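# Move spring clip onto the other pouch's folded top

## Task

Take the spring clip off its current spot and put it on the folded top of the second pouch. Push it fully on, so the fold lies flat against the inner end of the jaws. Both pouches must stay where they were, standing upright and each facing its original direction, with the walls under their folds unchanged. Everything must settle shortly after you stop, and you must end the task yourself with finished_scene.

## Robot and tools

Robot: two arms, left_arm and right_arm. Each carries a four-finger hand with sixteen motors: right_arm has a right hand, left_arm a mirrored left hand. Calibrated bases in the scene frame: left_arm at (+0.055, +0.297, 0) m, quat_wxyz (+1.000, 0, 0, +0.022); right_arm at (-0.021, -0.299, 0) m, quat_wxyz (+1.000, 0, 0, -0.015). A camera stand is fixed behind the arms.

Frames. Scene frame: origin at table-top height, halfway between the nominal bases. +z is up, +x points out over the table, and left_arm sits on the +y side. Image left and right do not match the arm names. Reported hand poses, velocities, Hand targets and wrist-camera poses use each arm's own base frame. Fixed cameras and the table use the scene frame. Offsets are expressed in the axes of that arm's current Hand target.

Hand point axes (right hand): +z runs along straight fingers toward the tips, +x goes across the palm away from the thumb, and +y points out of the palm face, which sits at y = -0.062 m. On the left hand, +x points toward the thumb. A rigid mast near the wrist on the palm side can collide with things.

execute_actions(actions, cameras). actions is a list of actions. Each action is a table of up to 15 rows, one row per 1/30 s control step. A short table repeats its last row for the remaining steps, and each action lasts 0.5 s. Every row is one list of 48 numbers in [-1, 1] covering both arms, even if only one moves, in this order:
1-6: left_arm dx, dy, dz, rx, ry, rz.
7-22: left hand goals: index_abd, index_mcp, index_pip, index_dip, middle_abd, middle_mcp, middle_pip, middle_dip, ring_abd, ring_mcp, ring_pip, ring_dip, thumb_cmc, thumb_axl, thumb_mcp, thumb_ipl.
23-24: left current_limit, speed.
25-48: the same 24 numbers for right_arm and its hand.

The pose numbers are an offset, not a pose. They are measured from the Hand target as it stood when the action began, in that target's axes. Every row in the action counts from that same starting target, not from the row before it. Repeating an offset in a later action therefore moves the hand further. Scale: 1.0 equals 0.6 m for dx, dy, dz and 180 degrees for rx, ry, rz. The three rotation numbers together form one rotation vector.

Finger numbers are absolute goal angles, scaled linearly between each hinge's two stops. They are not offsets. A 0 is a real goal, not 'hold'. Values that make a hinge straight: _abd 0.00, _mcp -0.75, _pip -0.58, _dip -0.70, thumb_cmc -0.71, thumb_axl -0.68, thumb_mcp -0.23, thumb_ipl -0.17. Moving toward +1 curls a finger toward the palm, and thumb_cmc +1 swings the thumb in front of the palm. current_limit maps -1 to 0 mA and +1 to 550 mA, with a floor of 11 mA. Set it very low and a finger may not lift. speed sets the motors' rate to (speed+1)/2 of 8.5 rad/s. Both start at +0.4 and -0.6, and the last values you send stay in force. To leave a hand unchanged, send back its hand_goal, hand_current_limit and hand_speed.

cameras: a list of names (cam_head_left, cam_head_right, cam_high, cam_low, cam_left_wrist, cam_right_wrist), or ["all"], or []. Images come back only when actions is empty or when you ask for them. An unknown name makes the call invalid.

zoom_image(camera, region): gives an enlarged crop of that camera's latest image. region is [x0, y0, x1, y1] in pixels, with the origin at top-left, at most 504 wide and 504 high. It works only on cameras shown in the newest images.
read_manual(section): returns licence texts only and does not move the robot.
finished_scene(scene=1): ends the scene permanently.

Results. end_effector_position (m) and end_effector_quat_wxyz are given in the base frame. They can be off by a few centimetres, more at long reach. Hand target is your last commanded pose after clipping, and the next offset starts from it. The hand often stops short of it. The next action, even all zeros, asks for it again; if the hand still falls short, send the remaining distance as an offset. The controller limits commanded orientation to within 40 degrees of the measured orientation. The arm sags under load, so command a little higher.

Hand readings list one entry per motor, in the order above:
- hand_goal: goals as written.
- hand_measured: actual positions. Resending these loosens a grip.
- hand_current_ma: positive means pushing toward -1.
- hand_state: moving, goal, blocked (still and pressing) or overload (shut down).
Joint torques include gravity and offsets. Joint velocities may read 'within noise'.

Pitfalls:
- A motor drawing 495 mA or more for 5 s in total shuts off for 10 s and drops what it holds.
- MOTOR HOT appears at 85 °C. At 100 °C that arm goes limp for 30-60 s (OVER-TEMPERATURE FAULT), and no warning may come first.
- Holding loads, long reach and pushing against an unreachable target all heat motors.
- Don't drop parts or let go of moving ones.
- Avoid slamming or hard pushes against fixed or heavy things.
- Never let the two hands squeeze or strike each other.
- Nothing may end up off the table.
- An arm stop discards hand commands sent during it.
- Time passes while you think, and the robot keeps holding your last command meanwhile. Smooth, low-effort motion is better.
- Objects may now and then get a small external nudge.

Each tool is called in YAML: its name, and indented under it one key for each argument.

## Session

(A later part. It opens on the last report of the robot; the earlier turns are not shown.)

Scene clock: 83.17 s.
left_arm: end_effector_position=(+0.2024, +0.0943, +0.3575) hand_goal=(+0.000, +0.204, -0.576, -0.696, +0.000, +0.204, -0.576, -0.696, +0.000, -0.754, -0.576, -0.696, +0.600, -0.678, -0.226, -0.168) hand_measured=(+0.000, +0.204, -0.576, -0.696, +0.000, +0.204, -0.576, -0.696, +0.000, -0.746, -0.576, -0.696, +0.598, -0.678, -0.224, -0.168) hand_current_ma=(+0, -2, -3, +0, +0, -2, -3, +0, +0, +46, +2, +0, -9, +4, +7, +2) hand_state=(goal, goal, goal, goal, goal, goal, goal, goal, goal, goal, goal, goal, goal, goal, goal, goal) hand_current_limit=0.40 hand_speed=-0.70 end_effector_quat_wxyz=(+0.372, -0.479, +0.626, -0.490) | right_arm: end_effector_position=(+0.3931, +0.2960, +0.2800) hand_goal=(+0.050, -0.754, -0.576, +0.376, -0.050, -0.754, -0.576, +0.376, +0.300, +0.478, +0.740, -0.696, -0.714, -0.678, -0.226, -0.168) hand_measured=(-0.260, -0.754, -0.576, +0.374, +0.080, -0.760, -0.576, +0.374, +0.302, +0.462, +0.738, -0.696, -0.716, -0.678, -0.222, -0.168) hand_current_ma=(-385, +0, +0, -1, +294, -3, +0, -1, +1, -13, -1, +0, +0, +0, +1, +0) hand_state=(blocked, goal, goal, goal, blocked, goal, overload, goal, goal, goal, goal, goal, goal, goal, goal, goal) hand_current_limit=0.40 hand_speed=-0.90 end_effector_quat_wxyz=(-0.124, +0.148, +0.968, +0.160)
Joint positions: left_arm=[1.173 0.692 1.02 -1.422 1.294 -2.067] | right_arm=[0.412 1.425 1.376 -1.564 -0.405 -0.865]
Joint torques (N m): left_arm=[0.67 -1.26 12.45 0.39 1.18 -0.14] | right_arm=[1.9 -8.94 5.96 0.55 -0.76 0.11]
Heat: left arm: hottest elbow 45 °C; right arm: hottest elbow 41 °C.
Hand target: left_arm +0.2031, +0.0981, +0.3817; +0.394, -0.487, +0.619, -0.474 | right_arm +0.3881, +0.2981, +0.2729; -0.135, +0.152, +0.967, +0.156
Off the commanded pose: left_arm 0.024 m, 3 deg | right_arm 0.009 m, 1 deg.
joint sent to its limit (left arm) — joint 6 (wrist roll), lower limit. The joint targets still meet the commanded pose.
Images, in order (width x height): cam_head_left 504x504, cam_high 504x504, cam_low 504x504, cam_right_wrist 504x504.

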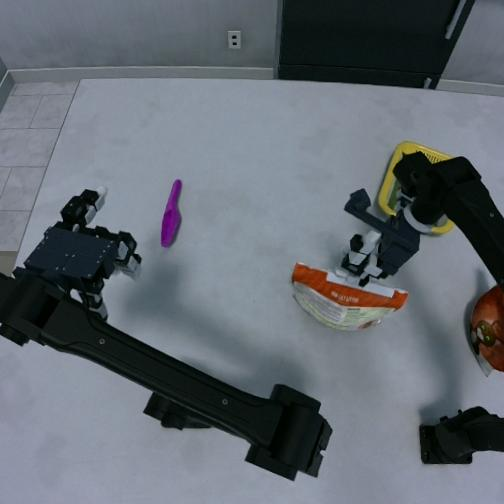

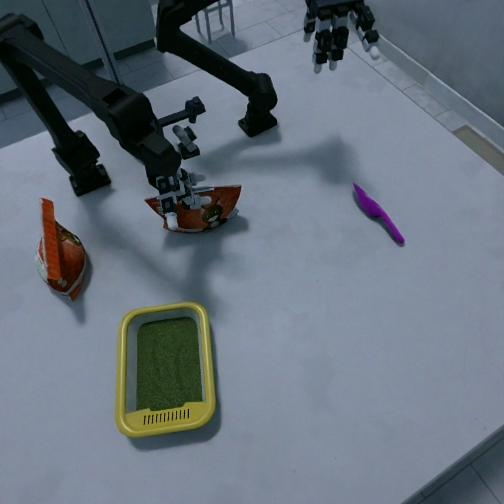

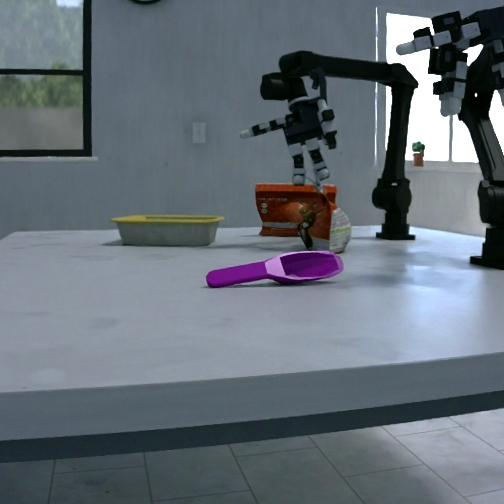

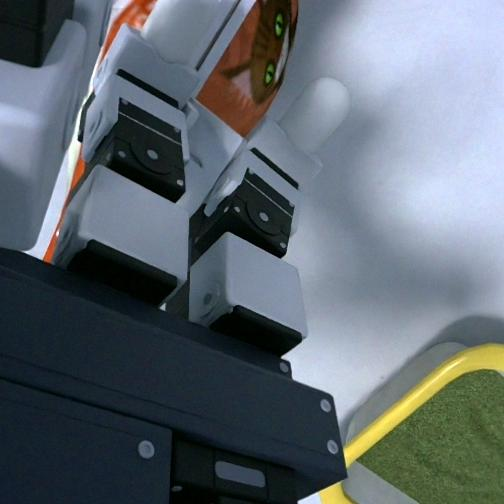

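execute_actions:
  actions:
    - [[0,0,0,0,0,0,0,0.205,-0.576,-0.696,0,0.205,-0.576,-0.696,0,-0.754,-0.576,-0.696,0.6,-0.678,-0.226,-0.168,0.4,-0.7,0,0,0,0,0,0,-0.37,-0.754,-0.576,0.377,0.34,-0.754,-0.576,0.377,0.3,0.479,0.74,-0.696,-0.714,-0.678,-0.226,-0.168,0.4,-0.85]]
    - [[0,0,0,0,0,0,0,0.205,-0.576,-0.696,0,0.205,-0.576,-0.696,0,-0.754,-0.576,-0.696,0.6,-0.678,-0.226,-0.168,0.4,-0.7,0,0,0,0,0,0,-0.37,-0.754,-0.576,0.377,0.34,-0.754,-0.576,0.377,0.3,0.479,0.74,-0.696,-0.714,-0.678,-0.226,-0.168,0.4,-0.85]]
  cameras: ["cam_low","cam_right_wrist","cam_head_left","cam_high"]

zoom_image:
  camera: "cam_low"
  region: [280, 130, 350, 200]

zoom_image:
  camera: "cam_right_wrist"
  region: [70, 50, 370, 250]

Scene clock: 85.30 s.
left_arm: end_effector_position=(+0.2024, +0.0943, +0.3575) hand_goal=(+0.000, +0.204, -0.576, -0.696, +0.000, +0.204, -0.576, -0.696, +0.000, -0.754, -0.576, -0.696, +0.600, -0.678, -0.226, -0.168) hand_measured=(+0.000, +0.204, -0.576, -0.696, +0.000, +0.204, -0.576, -0.696, +0.000, -0.746, -0.576, -0.696, +0.598, -0.678, -0.224, -0.168) hand_current_ma=(+0, -2, -3, +0, +0, -2, -3, +0, +0, +46, +2, +0, -9, +4, +7, +2) hand_state=(goal, goal, goal, goal, goal, goal, goal, goal, goal, goal, goal, goal, goal, goal, goal, goal) hand_current_limit=0.40 hand_speed=-0.70 end_effector_quat_wxyz=(+0.372, -0.479, +0.626, -0.490) | right_arm: end_effector_position=(+0.3921, +0.2960, +0.2786) hand_goal=(-0.370, -0.754, -0.576, +0.376, +0.340, -0.754, -0.576, +0.376, +0.300, +0.478, +0.740, -0.696, -0.714, -0.678, -0.226, -0.168) hand_measured=(-0.366, -0.754, -0.576, +0.374, +0.332, -0.758, -0.576, +0.374, +0.302, +0.462, +0.738, -0.696, -0.716, -0.678, -0.222, -0.168) hand_current_ma=(+1, +0, +0, -1, -3, -2, +0, -1, +1, -13, -1, +0, +0, +0, +1, +0) hand_state=(goal, goal, goal, goal, goal, goal, overload, goal, goal, goal, goal, goal, goal, goal, goal, goal) hand_current_limit=0.40 hand_speed=-0.85 end_effector_quat_wxyz=(-0.127, +0.148, +0.968, +0.160)
Joint positions: left_arm=[1.173 0.692 1.02 -1.422 1.294 -2.067] | right_arm=[0.412 1.425 1.372 -1.565 -0.408 -0.865]
Joint torques (N m): left_arm=[0.73 -1.14 12.46 0.4 1.18 -0.14] | right_arm=[2.32 -8.76 6.32 0.27 -0.73 0.17]
Heat: left arm: hottest elbow 46 °C; right arm: hottest elbow 41 °C.
Hand target: left_arm +0.2031, +0.0981, +0.3817; +0.394, -0.487, +0.619, -0.474 | right_arm +0.3881, +0.2981, +0.2729; -0.135, +0.152, +0.967, +0.156
Off the commanded pose: left_arm 0.024 m, 3 deg | right_arm 0.007 m, 1 deg.
joint sent to its limit (left arm) — joint 6 (wrist roll), lower limit. The joint targets still meet the commanded pose.
Images, in order (width x height): cam_head_left 504x504, cam_high 504x504, cam_low 504x504, cam_right_wrist 504x504.

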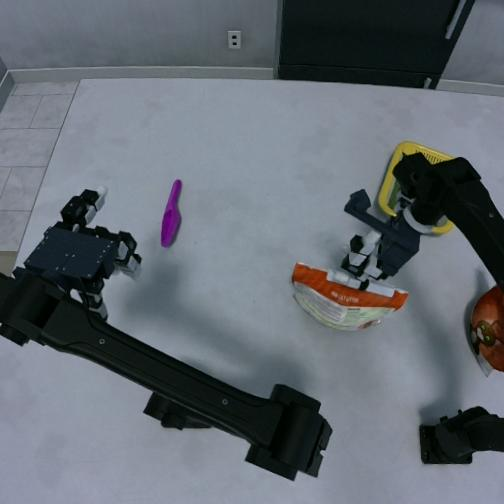

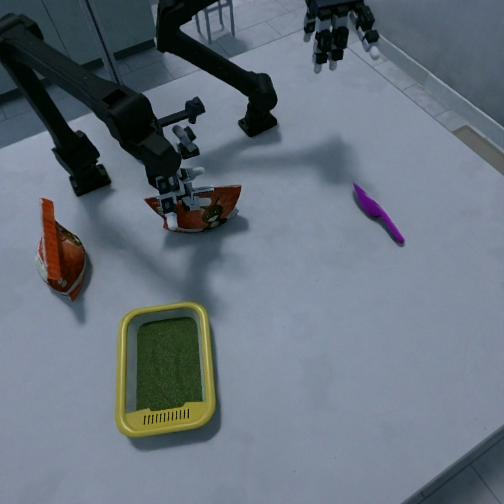

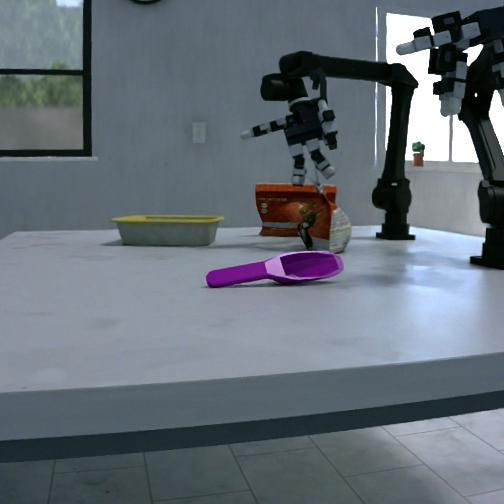

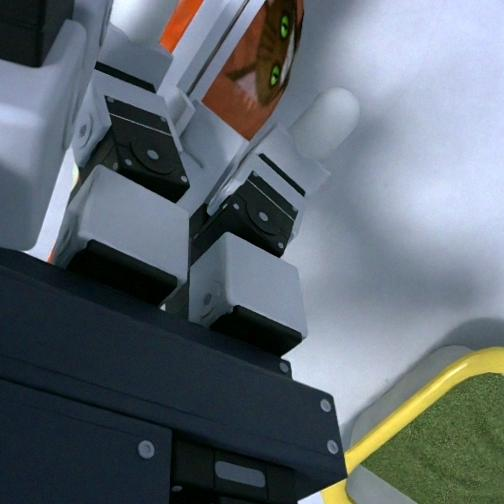

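Scaled by 7.200 from the camera's 504x504 image, which has a finer 720x720 frame.

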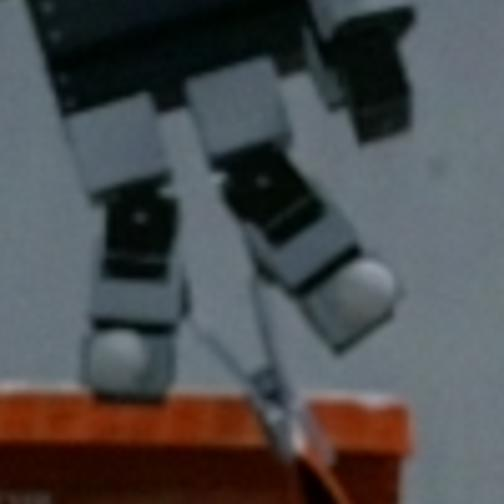

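Scaled by 1.680 from the camera's 504x504 image, which has a finer 720x720 frame.

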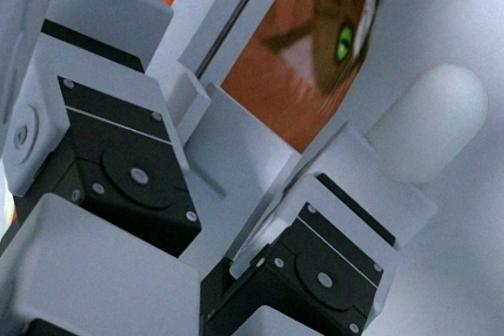

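execute_actions:
  actions:
    - [[0,0,0,0,0,0,0,0.205,-0.576,-0.696,0,0.205,-0.576,-0.696,0,-0.754,-0.576,-0.696,0.6,-0.678,-0.226,-0.168,0.4,-0.7,0,0.0029,-0.01,0,0,0,-0.583,-0.754,-0.576,0.377,0.583,-0.754,-0.576,0.377,0.4,0.479,0.74,-0.696,-0.714,-0.678,-0.226,-0.168,0.4,-0.75]]
    - [[0,0,0,0,0,0,0,0.205,-0.576,-0.696,0,0.205,-0.576,-0.696,0,-0.754,-0.576,-0.696,0.6,-0.678,-0.226,-0.168,0.4,-0.7,0,0.0029,-0.01,0,0,0,-0.583,-0.754,-0.576,0.377,0.583,-0.754,-0.576,0.377,0.4,0.479,0.74,-0.696,-0.714,-0.678,-0.226,-0.168,0.4,-0.75]]
  cameras: ["cam_low","cam_right_wrist","cam_head_left","cam_high"]

zoom_image:
  camera: "cam_low"
  region: [280, 130, 350, 200]

zoom_image:
  camera: "cam_head_left"
  region: [280, 240, 430, 340]

Scene clock: 86.83 s.
left_arm: end_effector_position=(+0.2024, +0.0943, +0.3575) hand_goal=(+0.000, +0.204, -0.576, -0.696, +0.000, +0.204, -0.576, -0.696, +0.000, -0.754, -0.576, -0.696, +0.600, -0.678, -0.226, -0.168) hand_measured=(+0.000, +0.204, -0.576, -0.696, +0.000, +0.204, -0.576, -0.696, +0.000, -0.746, -0.576, -0.696, +0.598, -0.678, -0.224, -0.168) hand_current_ma=(+0, -2, -3, +0, +0, -2, -3, +0, +0, +46, +2, +0, -9, +4, +7, +2) hand_state=(goal, goal, goal, goal, goal, goal, goal, goal, goal, goal, goal, goal, goal, goal, goal, goal) hand_current_limit=0.40 hand_speed=-0.70 end_effector_quat_wxyz=(+0.372, -0.479, +0.626, -0.490) | right_arm: end_effector_position=(+0.3866, +0.2936, +0.2770) hand_goal=(-0.584, -0.754, -0.576, +0.376, +0.582, -0.754, -0.576, +0.376, +0.400, +0.478, +0.740, -0.696, -0.714, -0.678, -0.226, -0.168) hand_measured=(-0.578, -0.754, -0.576, +0.374, +0.574, -0.758, -0.576, +0.374, +0.396, +0.462, +0.738, -0.696, -0.716, -0.678, -0.222, -0.168) hand_current_ma=(+2, +0, +0, -1, -4, -2, +0, -1, -1, -13, -1, +0, +0, +0, +1, +0) hand_state=(goal, goal, goal, goal, goal, goal, overload, goal, goal, goal, goal, goal, goal, goal, goal, goal) hand_current_limit=0.40 hand_speed=-0.75 end_effector_quat_wxyz=(-0.138, +0.151, +0.967, +0.153)
Joint positions: left_arm=[1.173 0.692 1.02 -1.422 1.294 -2.067] | right_arm=[0.412 1.425 1.372 -1.592 -0.408 -0.865]
Joint torques (N m): left_arm=[0.79 -1.26 12.44 0.36 1.19 -0.14] | right_arm=[0.97 -8.18 8.75 0.09 -0.71 0.09]
Heat: left arm: hottest elbow 46 °C; right arm: hottest elbow 41 °C.
Hand target: left_arm +0.2031, +0.0981, +0.3817; +0.394, -0.487, +0.619, -0.474 | right_arm +0.3919, +0.2971, +0.2848; -0.135, +0.152, +0.967, +0.156
Off the commanded pose: left_arm 0.024 m, 3 deg | right_arm 0.010 m, 0 deg.
joint sent to its limit (left arm) — joint 6 (wrist roll), lower limit. The joint targets still meet the commanded pose.
Images, in order (width x height): cam_head_left 504x504, cam_high 504x504, cam_low 504x504, cam_right_wrist 504x504.

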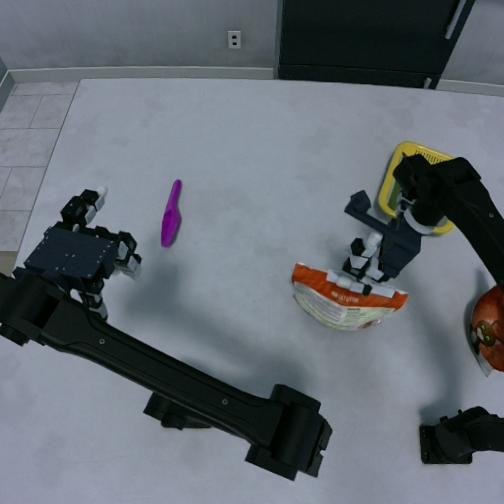

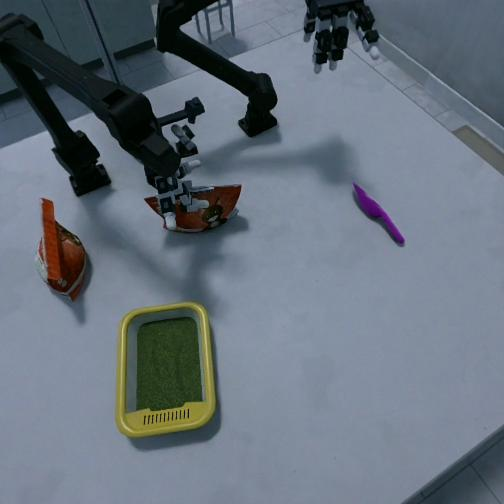

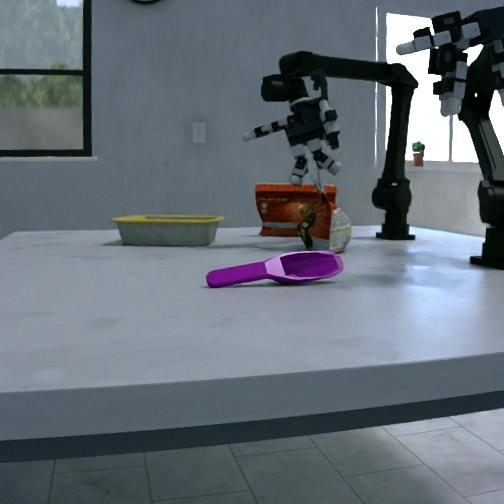

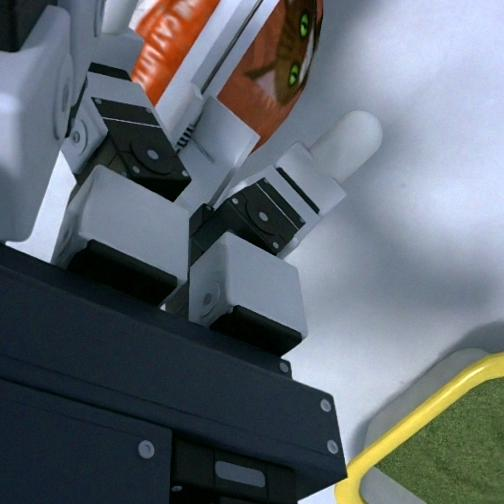

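Scaled by 7.200 from the camera's 504x504 image, which has a finer 720x720 frame.

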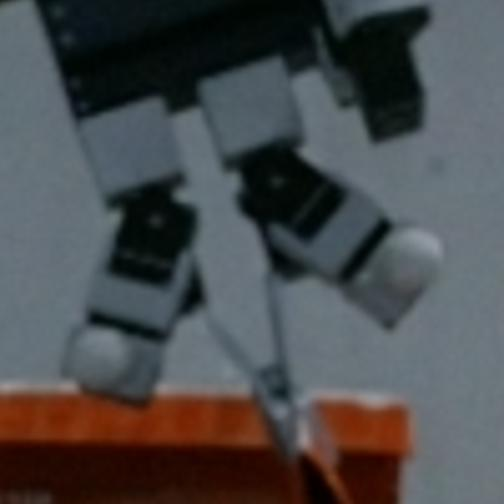

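Scaled by 3.360 from the camera's 504x504 image, which has a finer 720x720 frame.

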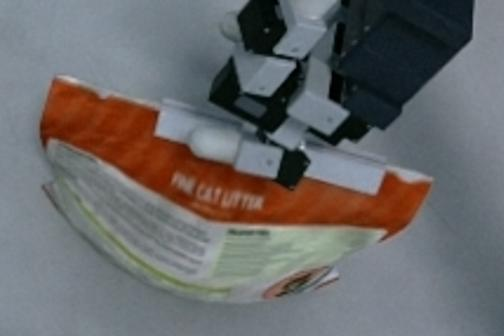

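execute_actions:
  actions:
    - [[0,0,0,0,0,0,0,0.205,-0.576,-0.696,0,0.205,-0.576,-0.696,0,-0.754,-0.576,-0.696,0.6,-0.678,-0.226,-0.168,0.4,-0.7,0,0.0037,-0.0128,0,0,0,-0.583,-0.754,-0.576,0.377,0.583,-0.754,-0.576,0.377,0.4,0.479,0.74,-0.696,-0.714,-0.678,-0.226,-0.168,0.4,-0.75]]
  cameras: ["cam_low","cam_right_wrist"]

zoom_image:
  camera: "cam_low"
  region: [280, 130, 350, 200]

Scene clock: 87.90 s.
left_arm: end_effector_position=(+0.2024, +0.0943, +0.3575) hand_goal=(+0.000, +0.204, -0.576, -0.696, +0.000, +0.204, -0.576, -0.696, +0.000, -0.754, -0.576, -0.696, +0.600, -0.678, -0.226, -0.168) hand_measured=(+0.000, +0.204, -0.576, -0.696, +0.000, +0.204, -0.576, -0.696, +0.000, -0.746, -0.576, -0.696, +0.598, -0.678, -0.224, -0.168) hand_current_ma=(+0, -2, -3, +0, +0, -2, -3, +0, +0, +46, +2, +0, -9, +4, +7, +2) hand_state=(goal, goal, goal, goal, goal, goal, goal, goal, goal, goal, goal, goal, goal, goal, goal, goal) hand_current_limit=0.40 hand_speed=-0.70 end_effector_quat_wxyz=(+0.372, -0.479, +0.626, -0.490) | right_arm: end_effector_position=(+0.3826, +0.2918, +0.2757) hand_goal=(-0.584, -0.754, -0.576, +0.376, +0.582, -0.754, -0.576, +0.376, +0.400, +0.478, +0.740, -0.696, -0.714, -0.678, -0.226, -0.168) hand_measured=(-0.580, -0.754, -0.576, +0.374, +0.574, -0.758, -0.576, +0.374, +0.396, +0.462, +0.738, -0.696, -0.716, -0.678, -0.222, -0.168) hand_current_ma=(+2, +0, +0, -1, -4, -2, +0, -1, -1, -13, -1, +0, +0, +0, +1, +0) hand_state=(goal, goal, goal, goal, goal, goal, overload, goal, goal, goal, goal, goal, goal, goal, goal, goal) hand_current_limit=0.40 hand_speed=-0.75 end_effector_quat_wxyz=(-0.146, +0.153, +0.966, +0.147)
Joint positions: left_arm=[1.173 0.692 1.02 -1.422 1.294 -2.067] | right_arm=[0.412 1.425 1.372 -1.612 -0.408 -0.865]
Joint torques (N m): left_arm=[0.79 -1.32 12.46 0.39 1.18 -0.14] | right_arm=[1.14 -7.53 10.29 0.05 -0.71 0.09]
Heat: left arm: hottest elbow 46 °C; right arm: hottest elbow 41 °C.
Hand target: left_arm +0.2031, +0.0981, +0.3817; +0.394, -0.487, +0.619, -0.474 | right_arm +0.3943, +0.2965, +0.2923; -0.135, +0.152, +0.967, +0.156
Off the commanded pose: left_arm 0.024 m, 3 deg | right_arm 0.021 m, 2 deg.
joint sent to its limit (left arm) — joint 6 (wrist roll), lower limit. The joint targets still meet the commanded pose.
Images, in order (width x height): cam_low 504x504, cam_right_wrist 504x504.

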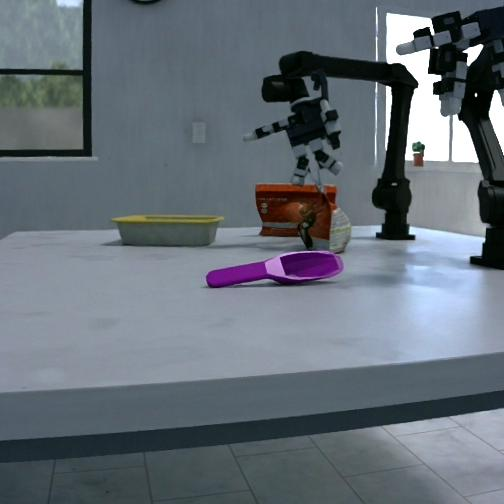

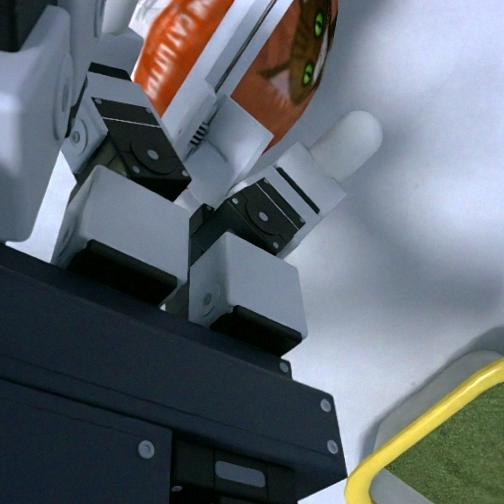

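Scaled by 7.200 from the camera's 504x504 image, which has a finer 720x720 frame.

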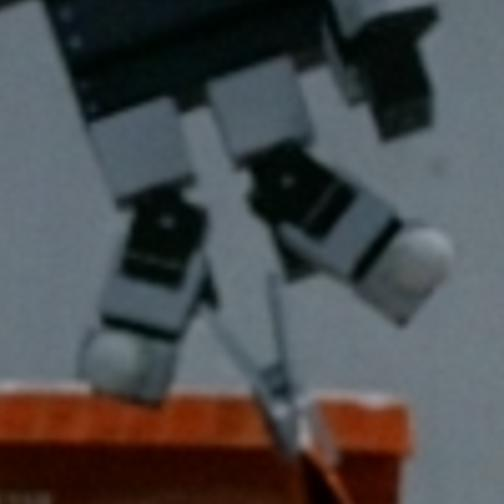

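execute_actions:
  actions:
    - [[0,0,0,0,0,0,0,0.205,-0.576,-0.696,0,0.205,-0.576,-0.696,0,-0.754,-0.576,-0.696,0.6,-0.678,-0.226,-0.168,0.4,-0.7,0,0.0069,-0.024,0,0,0,-0.583,-0.754,-0.576,0.377,0.583,-0.754,-0.576,0.377,0.4,0.479,0.74,-0.696,-0.714,-0.678,-0.226,-0.168,0.4,-0.75]]
    - [[0,0,0,0,0,0,0,0.205,-0.576,-0.696,0,0.205,-0.576,-0.696,0,-0.754,-0.576,-0.696,0.6,-0.678,-0.226,-0.168,0.4,-0.7,0,0,0,0,0,0,-0.583,-0.754,-0.576,0.377,0.583,-0.754,-0.576,0.377,0.4,0.479,0.74,-0.696,-0.714,-0.678,-0.226,-0.168,0.4,-0.75]]
  cameras: ["cam_low"]

zoom_image:
  camera: "cam_low"
  region: [280, 130, 350, 200]

Scene clock: 89.50 s.
left_arm: end_effector_position=(+0.2024, +0.0943, +0.3575) hand_goal=(+0.000, +0.204, -0.576, -0.696, +0.000, +0.204, -0.576, -0.696, +0.000, -0.754, -0.576, -0.696, +0.600, -0.678, -0.226, -0.168) hand_measured=(+0.000, +0.204, -0.576, -0.696, +0.000, +0.204, -0.576, -0.696, +0.000, -0.746, -0.576, -0.696, +0.598, -0.678, -0.224, -0.168) hand_current_ma=(+0, -2, -3, +0, +0, -2, -3, +0, +0, +46, +2, +0, -9, +4, +7, +2) hand_state=(goal, goal, goal, goal, goal, goal, goal, goal, goal, goal, goal, goal, goal, goal, goal, goal) hand_current_limit=0.40 hand_speed=-0.70 end_effector_quat_wxyz=(+0.372, -0.479, +0.626, -0.490) | right_arm: end_effector_position=(+0.3835, +0.2921, +0.2849) hand_goal=(-0.584, -0.754, -0.576, +0.376, +0.582, -0.754, -0.576, +0.376, +0.400, +0.478, +0.740, -0.696, -0.714, -0.678, -0.226, -0.168) hand_measured=(-0.580, -0.754, -0.576, +0.374, +0.574, -0.758, -0.576, +0.374, +0.396, +0.462, +0.738, -0.696, -0.716, -0.678, -0.222, -0.168) hand_current_ma=(+1, +0, +0, -1, -4, -2, +0, -1, -1, -13, -1, +0, +0, +0, +1, +0) hand_state=(goal, goal, goal, goal, goal, goal, overload, goal, goal, goal, goal, goal, goal, goal, goal, goal) hand_current_limit=0.40 hand_speed=-0.75 end_effector_quat_wxyz=(-0.152, +0.154, +0.966, +0.143)
Joint positions: left_arm=[1.173 0.692 1.02 -1.422 1.294 -2.067] | right_arm=[0.411 1.434 1.408 -1.653 -0.408 -0.865]
Joint torques (N m): left_arm=[0.79 -1.14 12.42 0.38 1.17 -0.14] | right_arm=[0.56 -8.59 11.03 -0.23 -0.68 -0.02]
Heat: left arm: hottest elbow 46 °C; right arm: hottest elbow 41 °C.
Hand target: left_arm +0.2031, +0.0981, +0.3817; +0.394, -0.487, +0.619, -0.474 | right_arm +0.3987, +0.2954, +0.3067; -0.135, +0.152, +0.967, +0.156
Off the commanded pose: left_arm 0.024 m, 3 deg | right_arm 0.027 m, 2 deg.
joint sent to its limit (left arm) — joint 6 (wrist roll), lower limit. The joint targets still meet the commanded pose.
Images, in order (width x height): cam_low 504x504.

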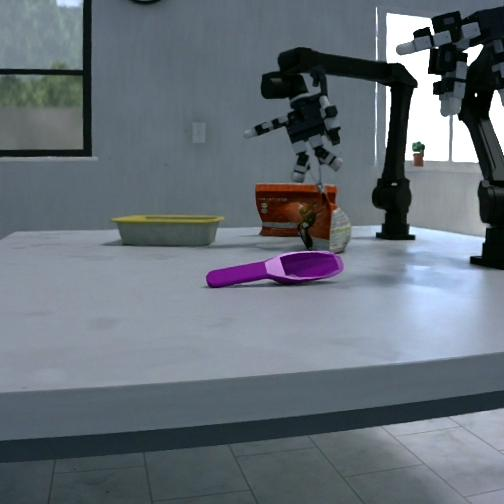

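Scaled by 7.200 from the camera's 504x504 image, which has a finer 720x720 frame.

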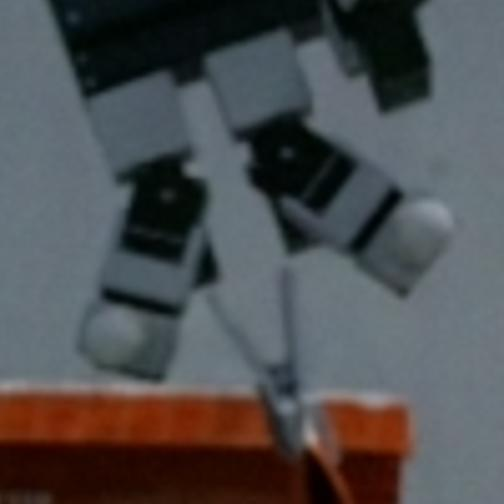

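execute_actions:
  actions:
    - [[0,0,0,0,0,0,0,0.205,-0.576,-0.696,0,0.205,-0.576,-0.696,0,-0.754,-0.576,-0.696,0.6,-0.678,-0.226,-0.168,0.4,-0.7,0,0,0,0,0,0,-0.3,-0.754,-0.576,0.377,0.3,-0.754,-0.576,0.377,0.4,0.479,0.74,-0.696,-0.714,-0.678,-0.226,-0.168,1.0,-0.85]]
    - [[0,0,0,0,0,0,0,0.205,-0.576,-0.696,0,0.205,-0.576,-0.696,0,-0.754,-0.576,-0.696,0.6,-0.678,-0.226,-0.168,0.4,-0.7,0,0,0,0,0,0,-0.1,-0.754,-0.576,0.377,0.1,-0.754,-0.576,0.377,0.4,0.479,0.74,-0.696,-0.714,-0.678,-0.226,-0.168,1.0,-0.85]]
  cameras: ["cam_low","cam_right_wrist"]

zoom_image:
  camera: "cam_low"
  region: [280, 130, 350, 200]

Scene clock: 90.97 s.
left_arm: end_effector_position=(+0.2024, +0.0943, +0.3575) hand_goal=(+0.000, +0.204, -0.576, -0.696, +0.000, +0.204, -0.576, -0.696, +0.000, -0.754, -0.576, -0.696, +0.600, -0.678, -0.226, -0.168) hand_measured=(+0.000, +0.204, -0.576, -0.696, +0.000, +0.204, -0.576, -0.696, +0.000, -0.746, -0.576, -0.696, +0.598, -0.678, -0.224, -0.168) hand_current_ma=(+0, -2, -3, +0, +0, -2, -3, +0, +0, +46, +2, +0, -9, +4, +7, +2) hand_state=(goal, goal, goal, goal, goal, goal, goal, goal, goal, goal, goal, goal, goal, goal, goal, goal) hand_current_limit=0.40 hand_speed=-0.70 end_effector_quat_wxyz=(+0.372, -0.479, +0.626, -0.490) | right_arm: end_effector_position=(+0.3840, +0.2923, +0.2862) hand_goal=(-0.100, -0.754, -0.576, +0.376, +0.100, -0.754, -0.576, +0.376, +0.400, +0.478, +0.740, -0.696, -0.714, -0.678, -0.226, -0.168) hand_measured=(-0.200, -0.754, -0.576, +0.374, +0.192, -0.758, -0.576, +0.374, +0.396, +0.462, +0.738, -0.696, -0.716, -0.678, -0.222, -0.168) hand_current_ma=(-192, +0, +0, -1, +170, -1, +0, -1, -1, -13, -1, +0, +0, +0, +1, +0) hand_state=(blocked, goal, goal, goal, blocked, goal, overload, goal, goal, goal, goal, goal, goal, goal, goal, goal) hand_current_limit=1.00 hand_speed=-0.85 end_effector_quat_wxyz=(-0.151, +0.154, +0.966, +0.144)
Joint positions: left_arm=[1.173 0.692 1.02 -1.422 1.294 -2.067] | right_arm=[0.411 1.434 1.411 -1.654 -0.408 -0.865]
Joint torques (N m): left_arm=[0.62 -1.14 12.41 0.32 1.18 -0.14] | right_arm=[0.32 -8.18 10.95 -0.03 -0.67 -0.01]
Heat: left arm: hottest elbow 46 °C; right arm: hottest elbow 41 °C.
Hand target: left_arm +0.2031, +0.0981, +0.3817; +0.394, -0.487, +0.619, -0.474 | right_arm +0.3987, +0.2954, +0.3067; -0.135, +0.152, +0.967, +0.156
Off the commanded pose: left_arm 0.024 m, 3 deg | right_arm 0.025 m, 2 deg.
joint sent to its limit (left arm) — joint 6 (wrist roll), lower limit. The joint targets still meet the commanded pose.
Images, in order (width x height): cam_low 504x504, cam_right_wrist 504x504.

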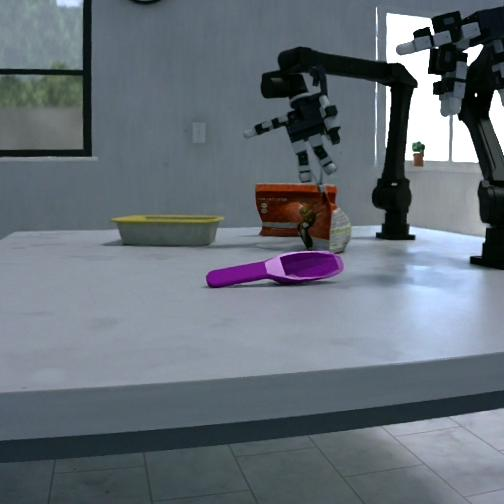

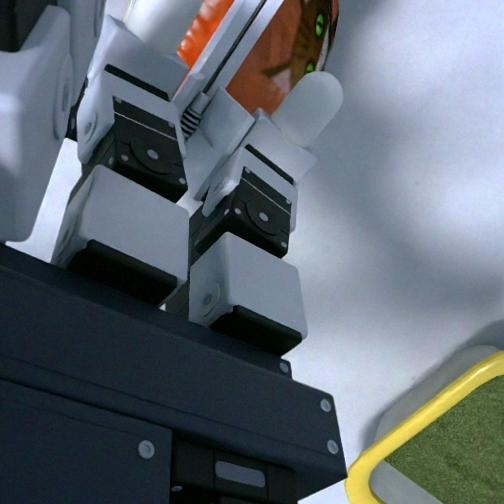

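Scaled by 7.200 from the camera's 504x504 image, which has a finer 720x720 frame.

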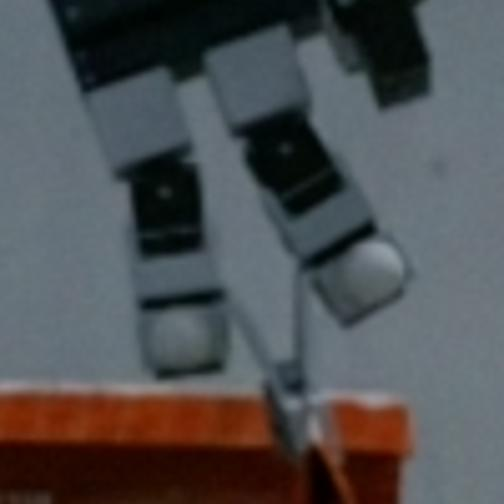

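execute_actions:
  actions:
    - [[0,0,0,0,0,0,0,0.205,-0.576,-0.696,0,0.205,-0.576,-0.696,0,-0.754,-0.576,-0.696,0.6,-0.678,-0.226,-0.168,0.4,-0.7,0,0,0,0,0,0,0.03,-0.754,-0.576,0.377,-0.03,-0.754,-0.576,0.377,0.4,0.479,0.74,-0.696,-0.714,-0.678,-0.226,-0.168,0.78,-0.88]]
    - [[0,0,0,0,0,0,0,0.205,-0.576,-0.696,0,0.205,-0.576,-0.696,0,-0.754,-0.576,-0.696,0.6,-0.678,-0.226,-0.168,0.4,-0.7,0,0,0,0,0,0,0.03,-0.754,-0.576,0.377,-0.03,-0.754,-0.576,0.377,0.4,0.479,0.74,-0.696,-0.714,-0.678,-0.226,-0.168,0.78,-0.88]]
  cameras: ["cam_low","cam_right_wrist"]

zoom_image:
  camera: "cam_low"
  region: [280, 130, 350, 200]

zoom_image:
  camera: "cam_right_wrist"
  region: [70, 0, 370, 250]

Scene clock: 92.47 s.
left_arm: end_effector_position=(+0.2024, +0.0943, +0.3575) hand_goal=(+0.000, +0.204, -0.576, -0.696, +0.000, +0.204, -0.576, -0.696, +0.000, -0.754, -0.576, -0.696, +0.600, -0.678, -0.226, -0.168) hand_measured=(+0.000, +0.204, -0.576, -0.696, +0.000, +0.204, -0.576, -0.696, +0.000, -0.746, -0.576, -0.696, +0.598, -0.678, -0.224, -0.168) hand_current_ma=(+0, -2, -3, +0, +0, -2, -3, +0, +0, +46, +2, +0, -9, +4, +7, +2) hand_state=(goal, goal, goal, goal, goal, goal, goal, goal, goal, goal, goal, goal, goal, goal, goal, goal) hand_current_limit=0.40 hand_speed=-0.70 end_effector_quat_wxyz=(+0.372, -0.479, +0.626, -0.490) | right_arm: end_effector_position=(+0.3840, +0.2923, +0.2862) hand_goal=(+0.030, -0.754, -0.576, +0.376, -0.030, -0.754, -0.576, +0.376, +0.400, +0.478, +0.740, -0.696, -0.714, -0.678, -0.226, -0.168) hand_measured=(-0.178, -0.754, -0.576, +0.374, +0.170, -0.758, -0.576, +0.374, +0.396, +0.462, +0.738, -0.696, -0.716, -0.678, -0.222, -0.168) hand_current_ma=(-489, +0, +0, -1, +489, -1, +0, -1, -1, -13, -1, +0, +0, +0, +1, +0) hand_state=(blocked, goal, goal, goal, blocked, goal, overload, goal, goal, goal, goal, goal, goal, goal, goal, goal) hand_current_limit=0.78 hand_speed=-0.88 end_effector_quat_wxyz=(-0.151, +0.154, +0.966, +0.144)
Joint positions: left_arm=[1.173 0.692 1.02 -1.422 1.294 -2.067] | right_arm=[0.411 1.434 1.411 -1.654 -0.408 -0.865]
Joint torques (N m): left_arm=[0.67 -1.14 12.45 0.38 1.19 -0.14] | right_arm=[0.67 -8.47 11 0.01 -0.63 -0.02]
Heat: left arm: hottest elbow 46 °C; right arm: hottest elbow 41 °C.
Hand target: left_arm +0.2031, +0.0981, +0.3817; +0.394, -0.487, +0.619, -0.474 | right_arm +0.3987, +0.2954, +0.3067; -0.135, +0.152, +0.967, +0.156
Off the commanded pose: left_arm 0.024 m, 3 deg | right_arm 0.025 m, 2 deg.
joint sent to its limit (left arm) — joint 6 (wrist roll), lower limit. The joint targets still meet the commanded pose.
Images, in order (width x height): cam_low 504x504, cam_right_wrist 504x504.

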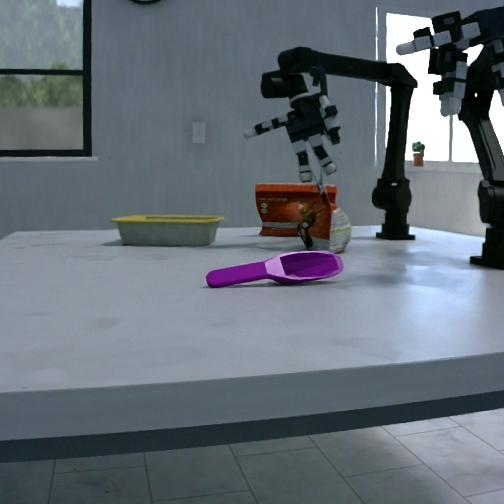

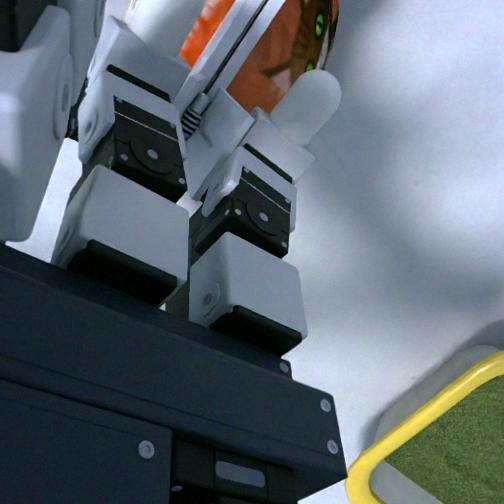

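Scaled by 7.200 from the camera's 504x504 image, which has a finer 720x720 frame.

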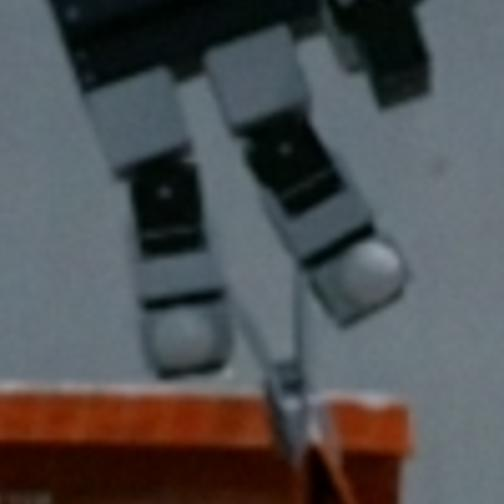

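Scaled by 1.680 from the camera's 504x504 image, which has a finer 720x720 frame.

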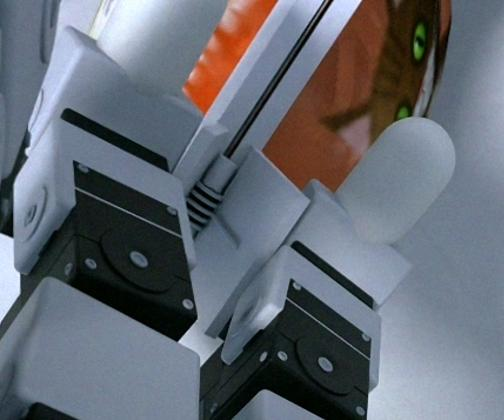

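zoom_image:
  camera: "cam_low"
  region: [300, 155, 335, 200]

Scaled by 11.200 from the camera's 504x504 image, which has a finer 720x720 frame.

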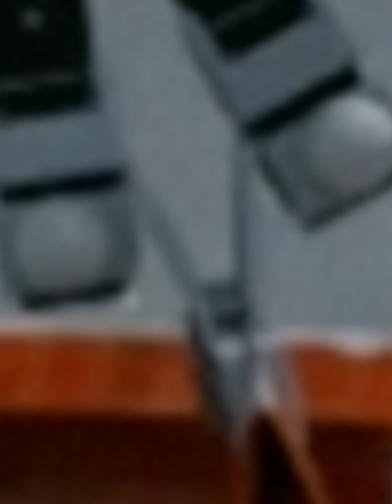

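execute_actions:
  actions:
    - [[0,0,0,0,0,0,0,0.205,-0.576,-0.696,0,0.205,-0.576,-0.696,0,-0.754,-0.576,-0.696,0.6,-0.678,-0.226,-0.168,0.4,-0.7,0,0,0,0,0,0,-0.4,-0.754,-0.576,0.377,0.4,-0.754,-0.576,0.377,0.6,0.479,0.74,-0.696,-0.714,-0.678,-0.226,-0.168,0.4,-0.85]]
    - [[0,0,0,0,0,0,0,0.205,-0.576,-0.696,0,0.205,-0.576,-0.696,0,-0.754,-0.576,-0.696,0.6,-0.678,-0.226,-0.168,0.4,-0.7,0,0,0,0,0,0,-0.8,-0.754,-0.576,0.377,0.8,-0.754,-0.576,0.377,0.6,0.479,0.74,-0.696,-0.714,-0.678,-0.226,-0.168,0.4,-0.75]]
    - [[0,0,0,0,0,0,0,0.205,-0.576,-0.696,0,0.205,-0.576,-0.696,0,-0.754,-0.576,-0.696,0.6,-0.678,-0.226,-0.168,0.4,-0.7,0.0083,-0.0155,0.029,0,0,0,-0.8,-0.754,-0.576,0.377,0.8,-0.754,-0.576,0.377,0.6,0.479,0.74,-0.696,-0.714,-0.678,-0.226,-0.168,0.4,-0.75]]
    - [[0,0,0,0,0,0,0,0.205,-0.576,-0.696,0,0.205,-0.576,-0.696,0,-0.754,-0.576,-0.696,0.6,-0.678,-0.226,-0.168,0.4,-0.7,0.0082,-0.0155,0.029,0,0,0,-0.8,-0.754,-0.576,0.377,0.8,-0.754,-0.576,0.377,0.6,0.479,0.74,-0.696,-0.714,-0.678,-0.226,-0.168,0.4,-0.75]]
  cameras: ["cam_low","cam_right_wrist","cam_head_left"]

zoom_image:
  camera: "cam_low"
  region: [280, 130, 350, 200]

zoom_image:
  camera: "cam_right_wrist"
  region: [70, 0, 370, 250]

Scene clock: 96.53 s.
left_arm: end_effector_position=(+0.2024, +0.0943, +0.3575) hand_goal=(+0.000, +0.204, -0.576, -0.696, +0.000, +0.204, -0.576, -0.696, +0.000, -0.754, -0.576, -0.696, +0.600, -0.678, -0.226, -0.168) hand_measured=(+0.000, +0.204, -0.576, -0.696, +0.000, +0.204, -0.576, -0.696, +0.000, -0.746, -0.576, -0.696, +0.598, -0.678, -0.224, -0.168) hand_current_ma=(+0, -2, -3, +0, +0, -2, -3, +0, +0, +46, +2, +0, -9, +4, +7, +2) hand_state=(goal, goal, goal, goal, goal, goal, goal, goal, goal, goal, goal, goal, goal, goal, goal, goal) hand_current_limit=0.40 hand_speed=-0.70 end_effector_quat_wxyz=(+0.372, -0.479, +0.626, -0.490) | right_arm: end_effector_position=(+0.3792, +0.2909, +0.2737) hand_goal=(-0.800, -0.754, -0.576, +0.376, +0.800, -0.754, -0.576, +0.376, +0.600, +0.478, +0.740, -0.696, -0.714, -0.678, -0.226, -0.168) hand_measured=(-0.794, -0.756, -0.576, +0.374, +0.794, -0.758, -0.576, +0.374, +0.596, +0.462, +0.738, -0.696, -0.716, -0.678, -0.222, -0.168) hand_current_ma=(+2, +0, +0, -1, -2, -1, +0, -1, -1, -13, -1, +0, +0, +0, +1, +0) hand_state=(goal, goal, goal, goal, goal, goal, overload, goal, goal, goal, goal, goal, goal, goal, goal, goal) hand_current_limit=0.40 hand_speed=-0.75 end_effector_quat_wxyz=(-0.138, +0.150, +0.967, +0.154)
Joint positions: left_arm=[1.173 0.692 1.02 -1.422 1.294 -2.067] | right_arm=[0.412 1.404 1.342 -1.581 -0.41 -0.865]
Joint torques (N m): left_arm=[0.79 -1.14 12.42 0.39 1.18 -0.14] | right_arm=[2.08 -9.29 5.83 1.05 -0.62 0.16]
Heat: left arm: hottest elbow 46 °C; right arm: hottest elbow 41 °C.
Hand target: left_arm +0.2031, +0.0981, +0.3817; +0.394, -0.487, +0.619, -0.474 | right_arm +0.3760, +0.2928, +0.2731; -0.135, +0.152, +0.967, +0.156
Off the commanded pose: left_arm 0.024 m, 3 deg | right_arm 0.004 m, 0 deg.
joint sent to its limit (left arm) — joint 6 (wrist roll), lower limit. The joint targets still meet the commanded pose.
Images, in order (width x height): cam_head_left 504x504, cam_low 504x504, cam_right_wrist 504x504.

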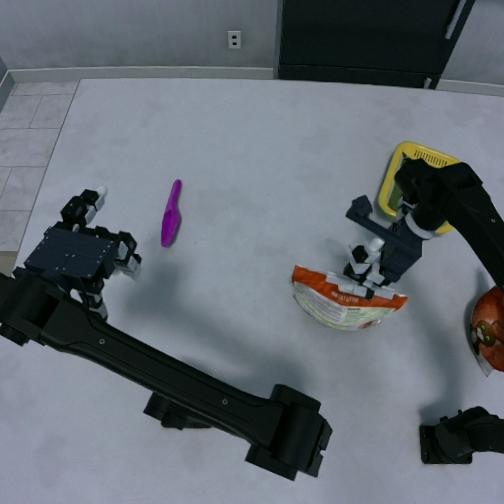

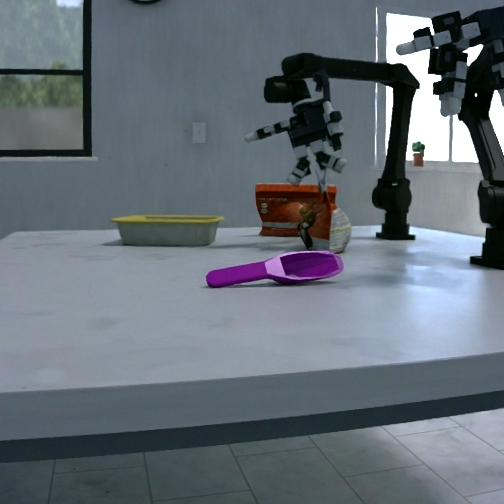

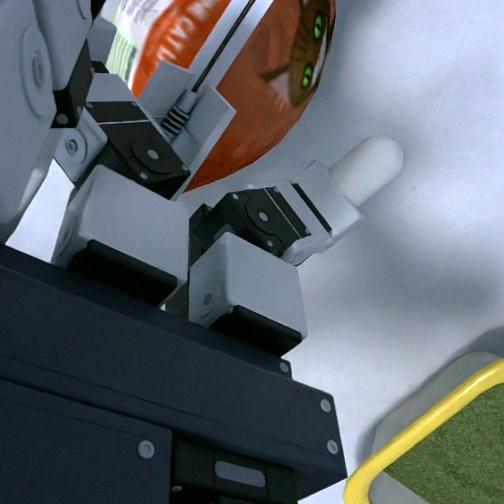

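Scaled by 7.200 from the camera's 504x504 image, which has a finer 720x720 frame.

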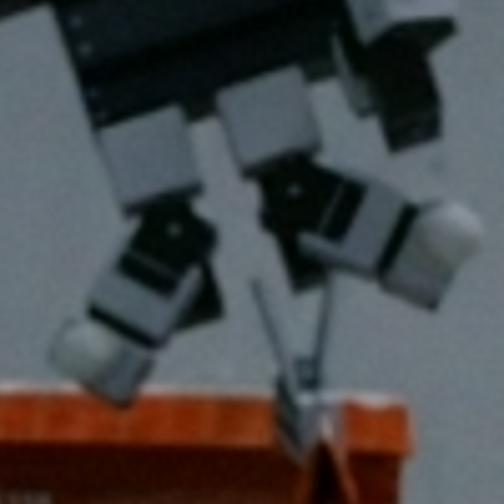

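Scaled by 1.680 from the camera's 504x504 image, which has a finer 720x720 frame.

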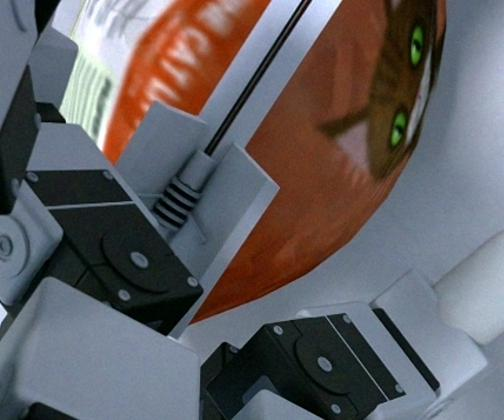

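execute_actions:
  actions:
    - [[0,0,0,0,0,0,0,0.205,-0.576,-0.696,0,0.205,-0.576,-0.696,0,-0.754,-0.576,-0.696,0.6,-0.678,-0.226,-0.168,0.4,-0.7,0.0143,0.0103,-0.0357,0,0,0,-0.8,-0.754,-0.576,0.377,0.8,-0.754,-0.576,0.377,0.6,0.479,0.74,-0.696,-0.714,-0.678,-0.226,-0.168,0.4,-0.75]]
    - [[0,0,0,0,0,0,0,0.205,-0.576,-0.696,0,0.205,-0.576,-0.696,0,-0.754,-0.576,-0.696,0.6,-0.678,-0.226,-0.168,0.4,-0.7,0,0.003,-0.0115,0,0,0,-0.8,-0.754,-0.576,0.377,0.8,-0.754,-0.576,0.377,0.6,0.479,0.74,-0.696,-0.714,-0.678,-0.226,-0.168,0.4,-0.75]]
  cameras: ["cam_low","cam_right_wrist","cam_head_left","cam_high"]

zoom_image:
  camera: "cam_low"
  region: [280, 130, 350, 200]

zoom_image:
  camera: "cam_head_left"
  region: [280, 240, 430, 340]

zoom_image:
  camera: "cam_low"
  region: [250, 160, 360, 260]

Scene clock: 98.13 s.
left_arm: end_effector_position=(+0.2024, +0.0943, +0.3575) hand_goal=(+0.000, +0.204, -0.576, -0.696, +0.000, +0.204, -0.576, -0.696, +0.000, -0.754, -0.576, -0.696, +0.600, -0.678, -0.226, -0.168) hand_measured=(+0.000, +0.204, -0.576, -0.696, +0.000, +0.204, -0.576, -0.696, +0.000, -0.746, -0.576, -0.696, +0.598, -0.678, -0.224, -0.168) hand_current_ma=(+0, -2, -3, +0, +0, -2, -3, +0, +0, +46, +2, +0, -9, +4, +7, +2) hand_state=(goal, goal, goal, goal, goal, goal, goal, goal, goal, goal, goal, goal, goal, goal, goal, goal) hand_current_limit=0.40 hand_speed=-0.70 end_effector_quat_wxyz=(+0.372, -0.479, +0.626, -0.490) | right_arm: end_effector_position=(+0.3674, +0.2861, +0.2716) hand_goal=(-0.800, -0.754, -0.576, +0.376, +0.800, -0.754, -0.576, +0.376, +0.600, +0.478, +0.740, -0.696, -0.714, -0.678, -0.226, -0.168) hand_measured=(-0.794, -0.756, -0.576, +0.374, +0.794, -0.758, -0.576, +0.374, +0.596, +0.462, +0.738, -0.696, -0.716, -0.678, -0.222, -0.168) hand_current_ma=(+2, +0, +0, -1, -2, -1, +0, -1, -1, -13, -1, +0, +0, +0, +1, +0) hand_state=(goal, goal, goal, goal, goal, goal, overload, goal, goal, goal, goal, goal, goal, goal, goal, goal) hand_current_limit=0.40 hand_speed=-0.75 end_effector_quat_wxyz=(-0.161, +0.156, +0.965, +0.139)
Joint positions: left_arm=[1.173 0.692 1.02 -1.422 1.294 -2.067] | right_arm=[0.413 1.402 1.342 -1.638 -0.41 -0.864]
Joint torques (N m): left_arm=[0.79 -1.08 12.42 0.36 1.18 -0.13] | right_arm=[2.2 -9.41 10.99 -0.02 -0.68 0.09]
Heat: left arm: hottest elbow 46 °C; right arm: hottest elbow 41 °C.
Hand target: left_arm +0.2031, +0.0981, +0.3817; +0.394, -0.487, +0.619, -0.474 | right_arm +0.3768, +0.2925, +0.3037; -0.135, +0.152, +0.967, +0.156
Off the commanded pose: left_arm 0.024 m, 3 deg | right_arm 0.034 m, 3 deg.
joint sent to its limit (left arm) — joint 6 (wrist roll), lower limit. The joint targets still meet the commanded pose.
Images, in order (width x height): cam_head_left 504x504, cam_high 504x504, cam_low 504x504, cam_right_wrist 504x504.

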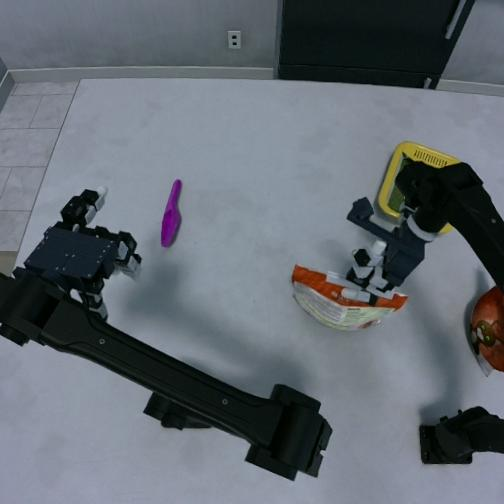

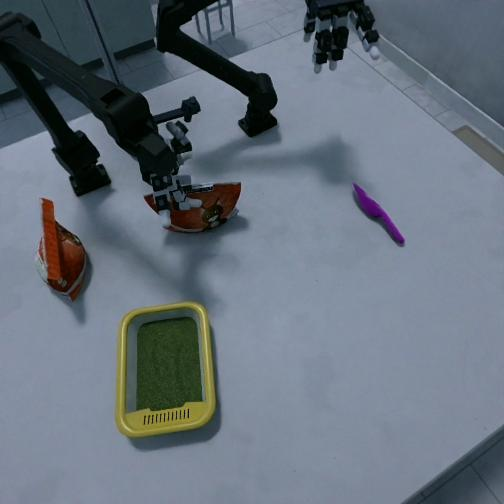

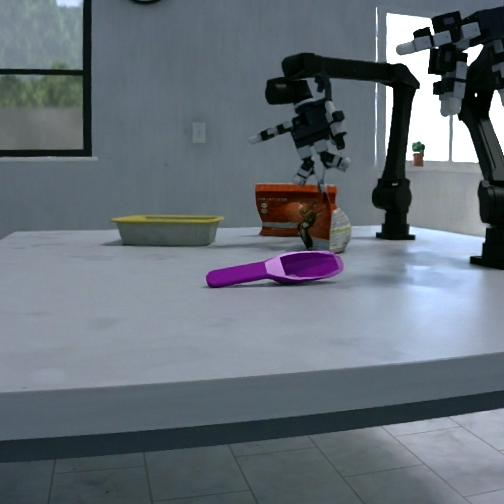

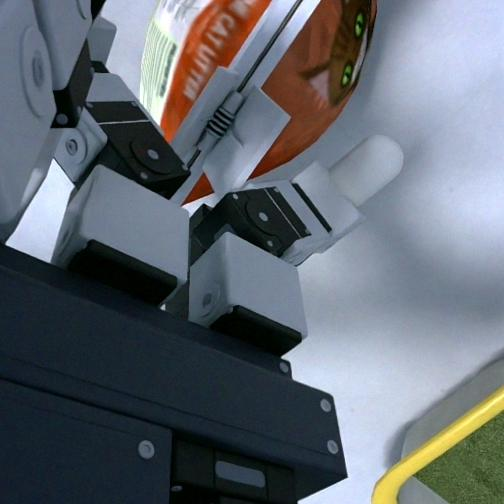

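Scaled by 7.200 from the camera's 504x504 image, which has a finer 720x720 frame.

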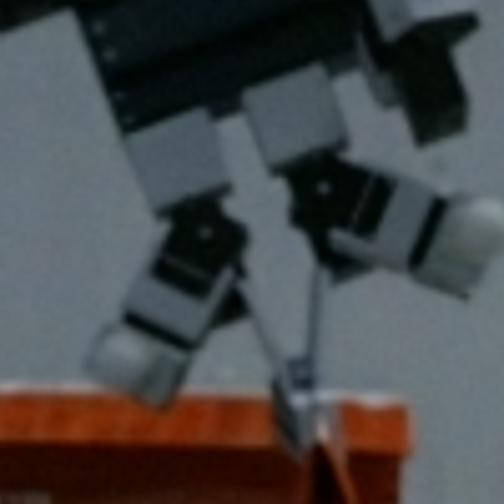

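Scaled by 3.360 from the camera's 504x504 image, which has a finer 720x720 frame.

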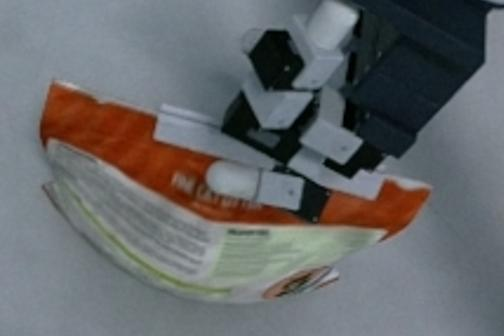

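Scaled by 4.582 from the camera's 504x504 image, which has a finer 720x720 frame.

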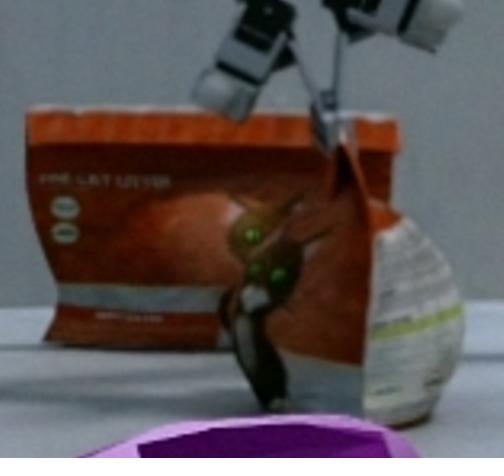

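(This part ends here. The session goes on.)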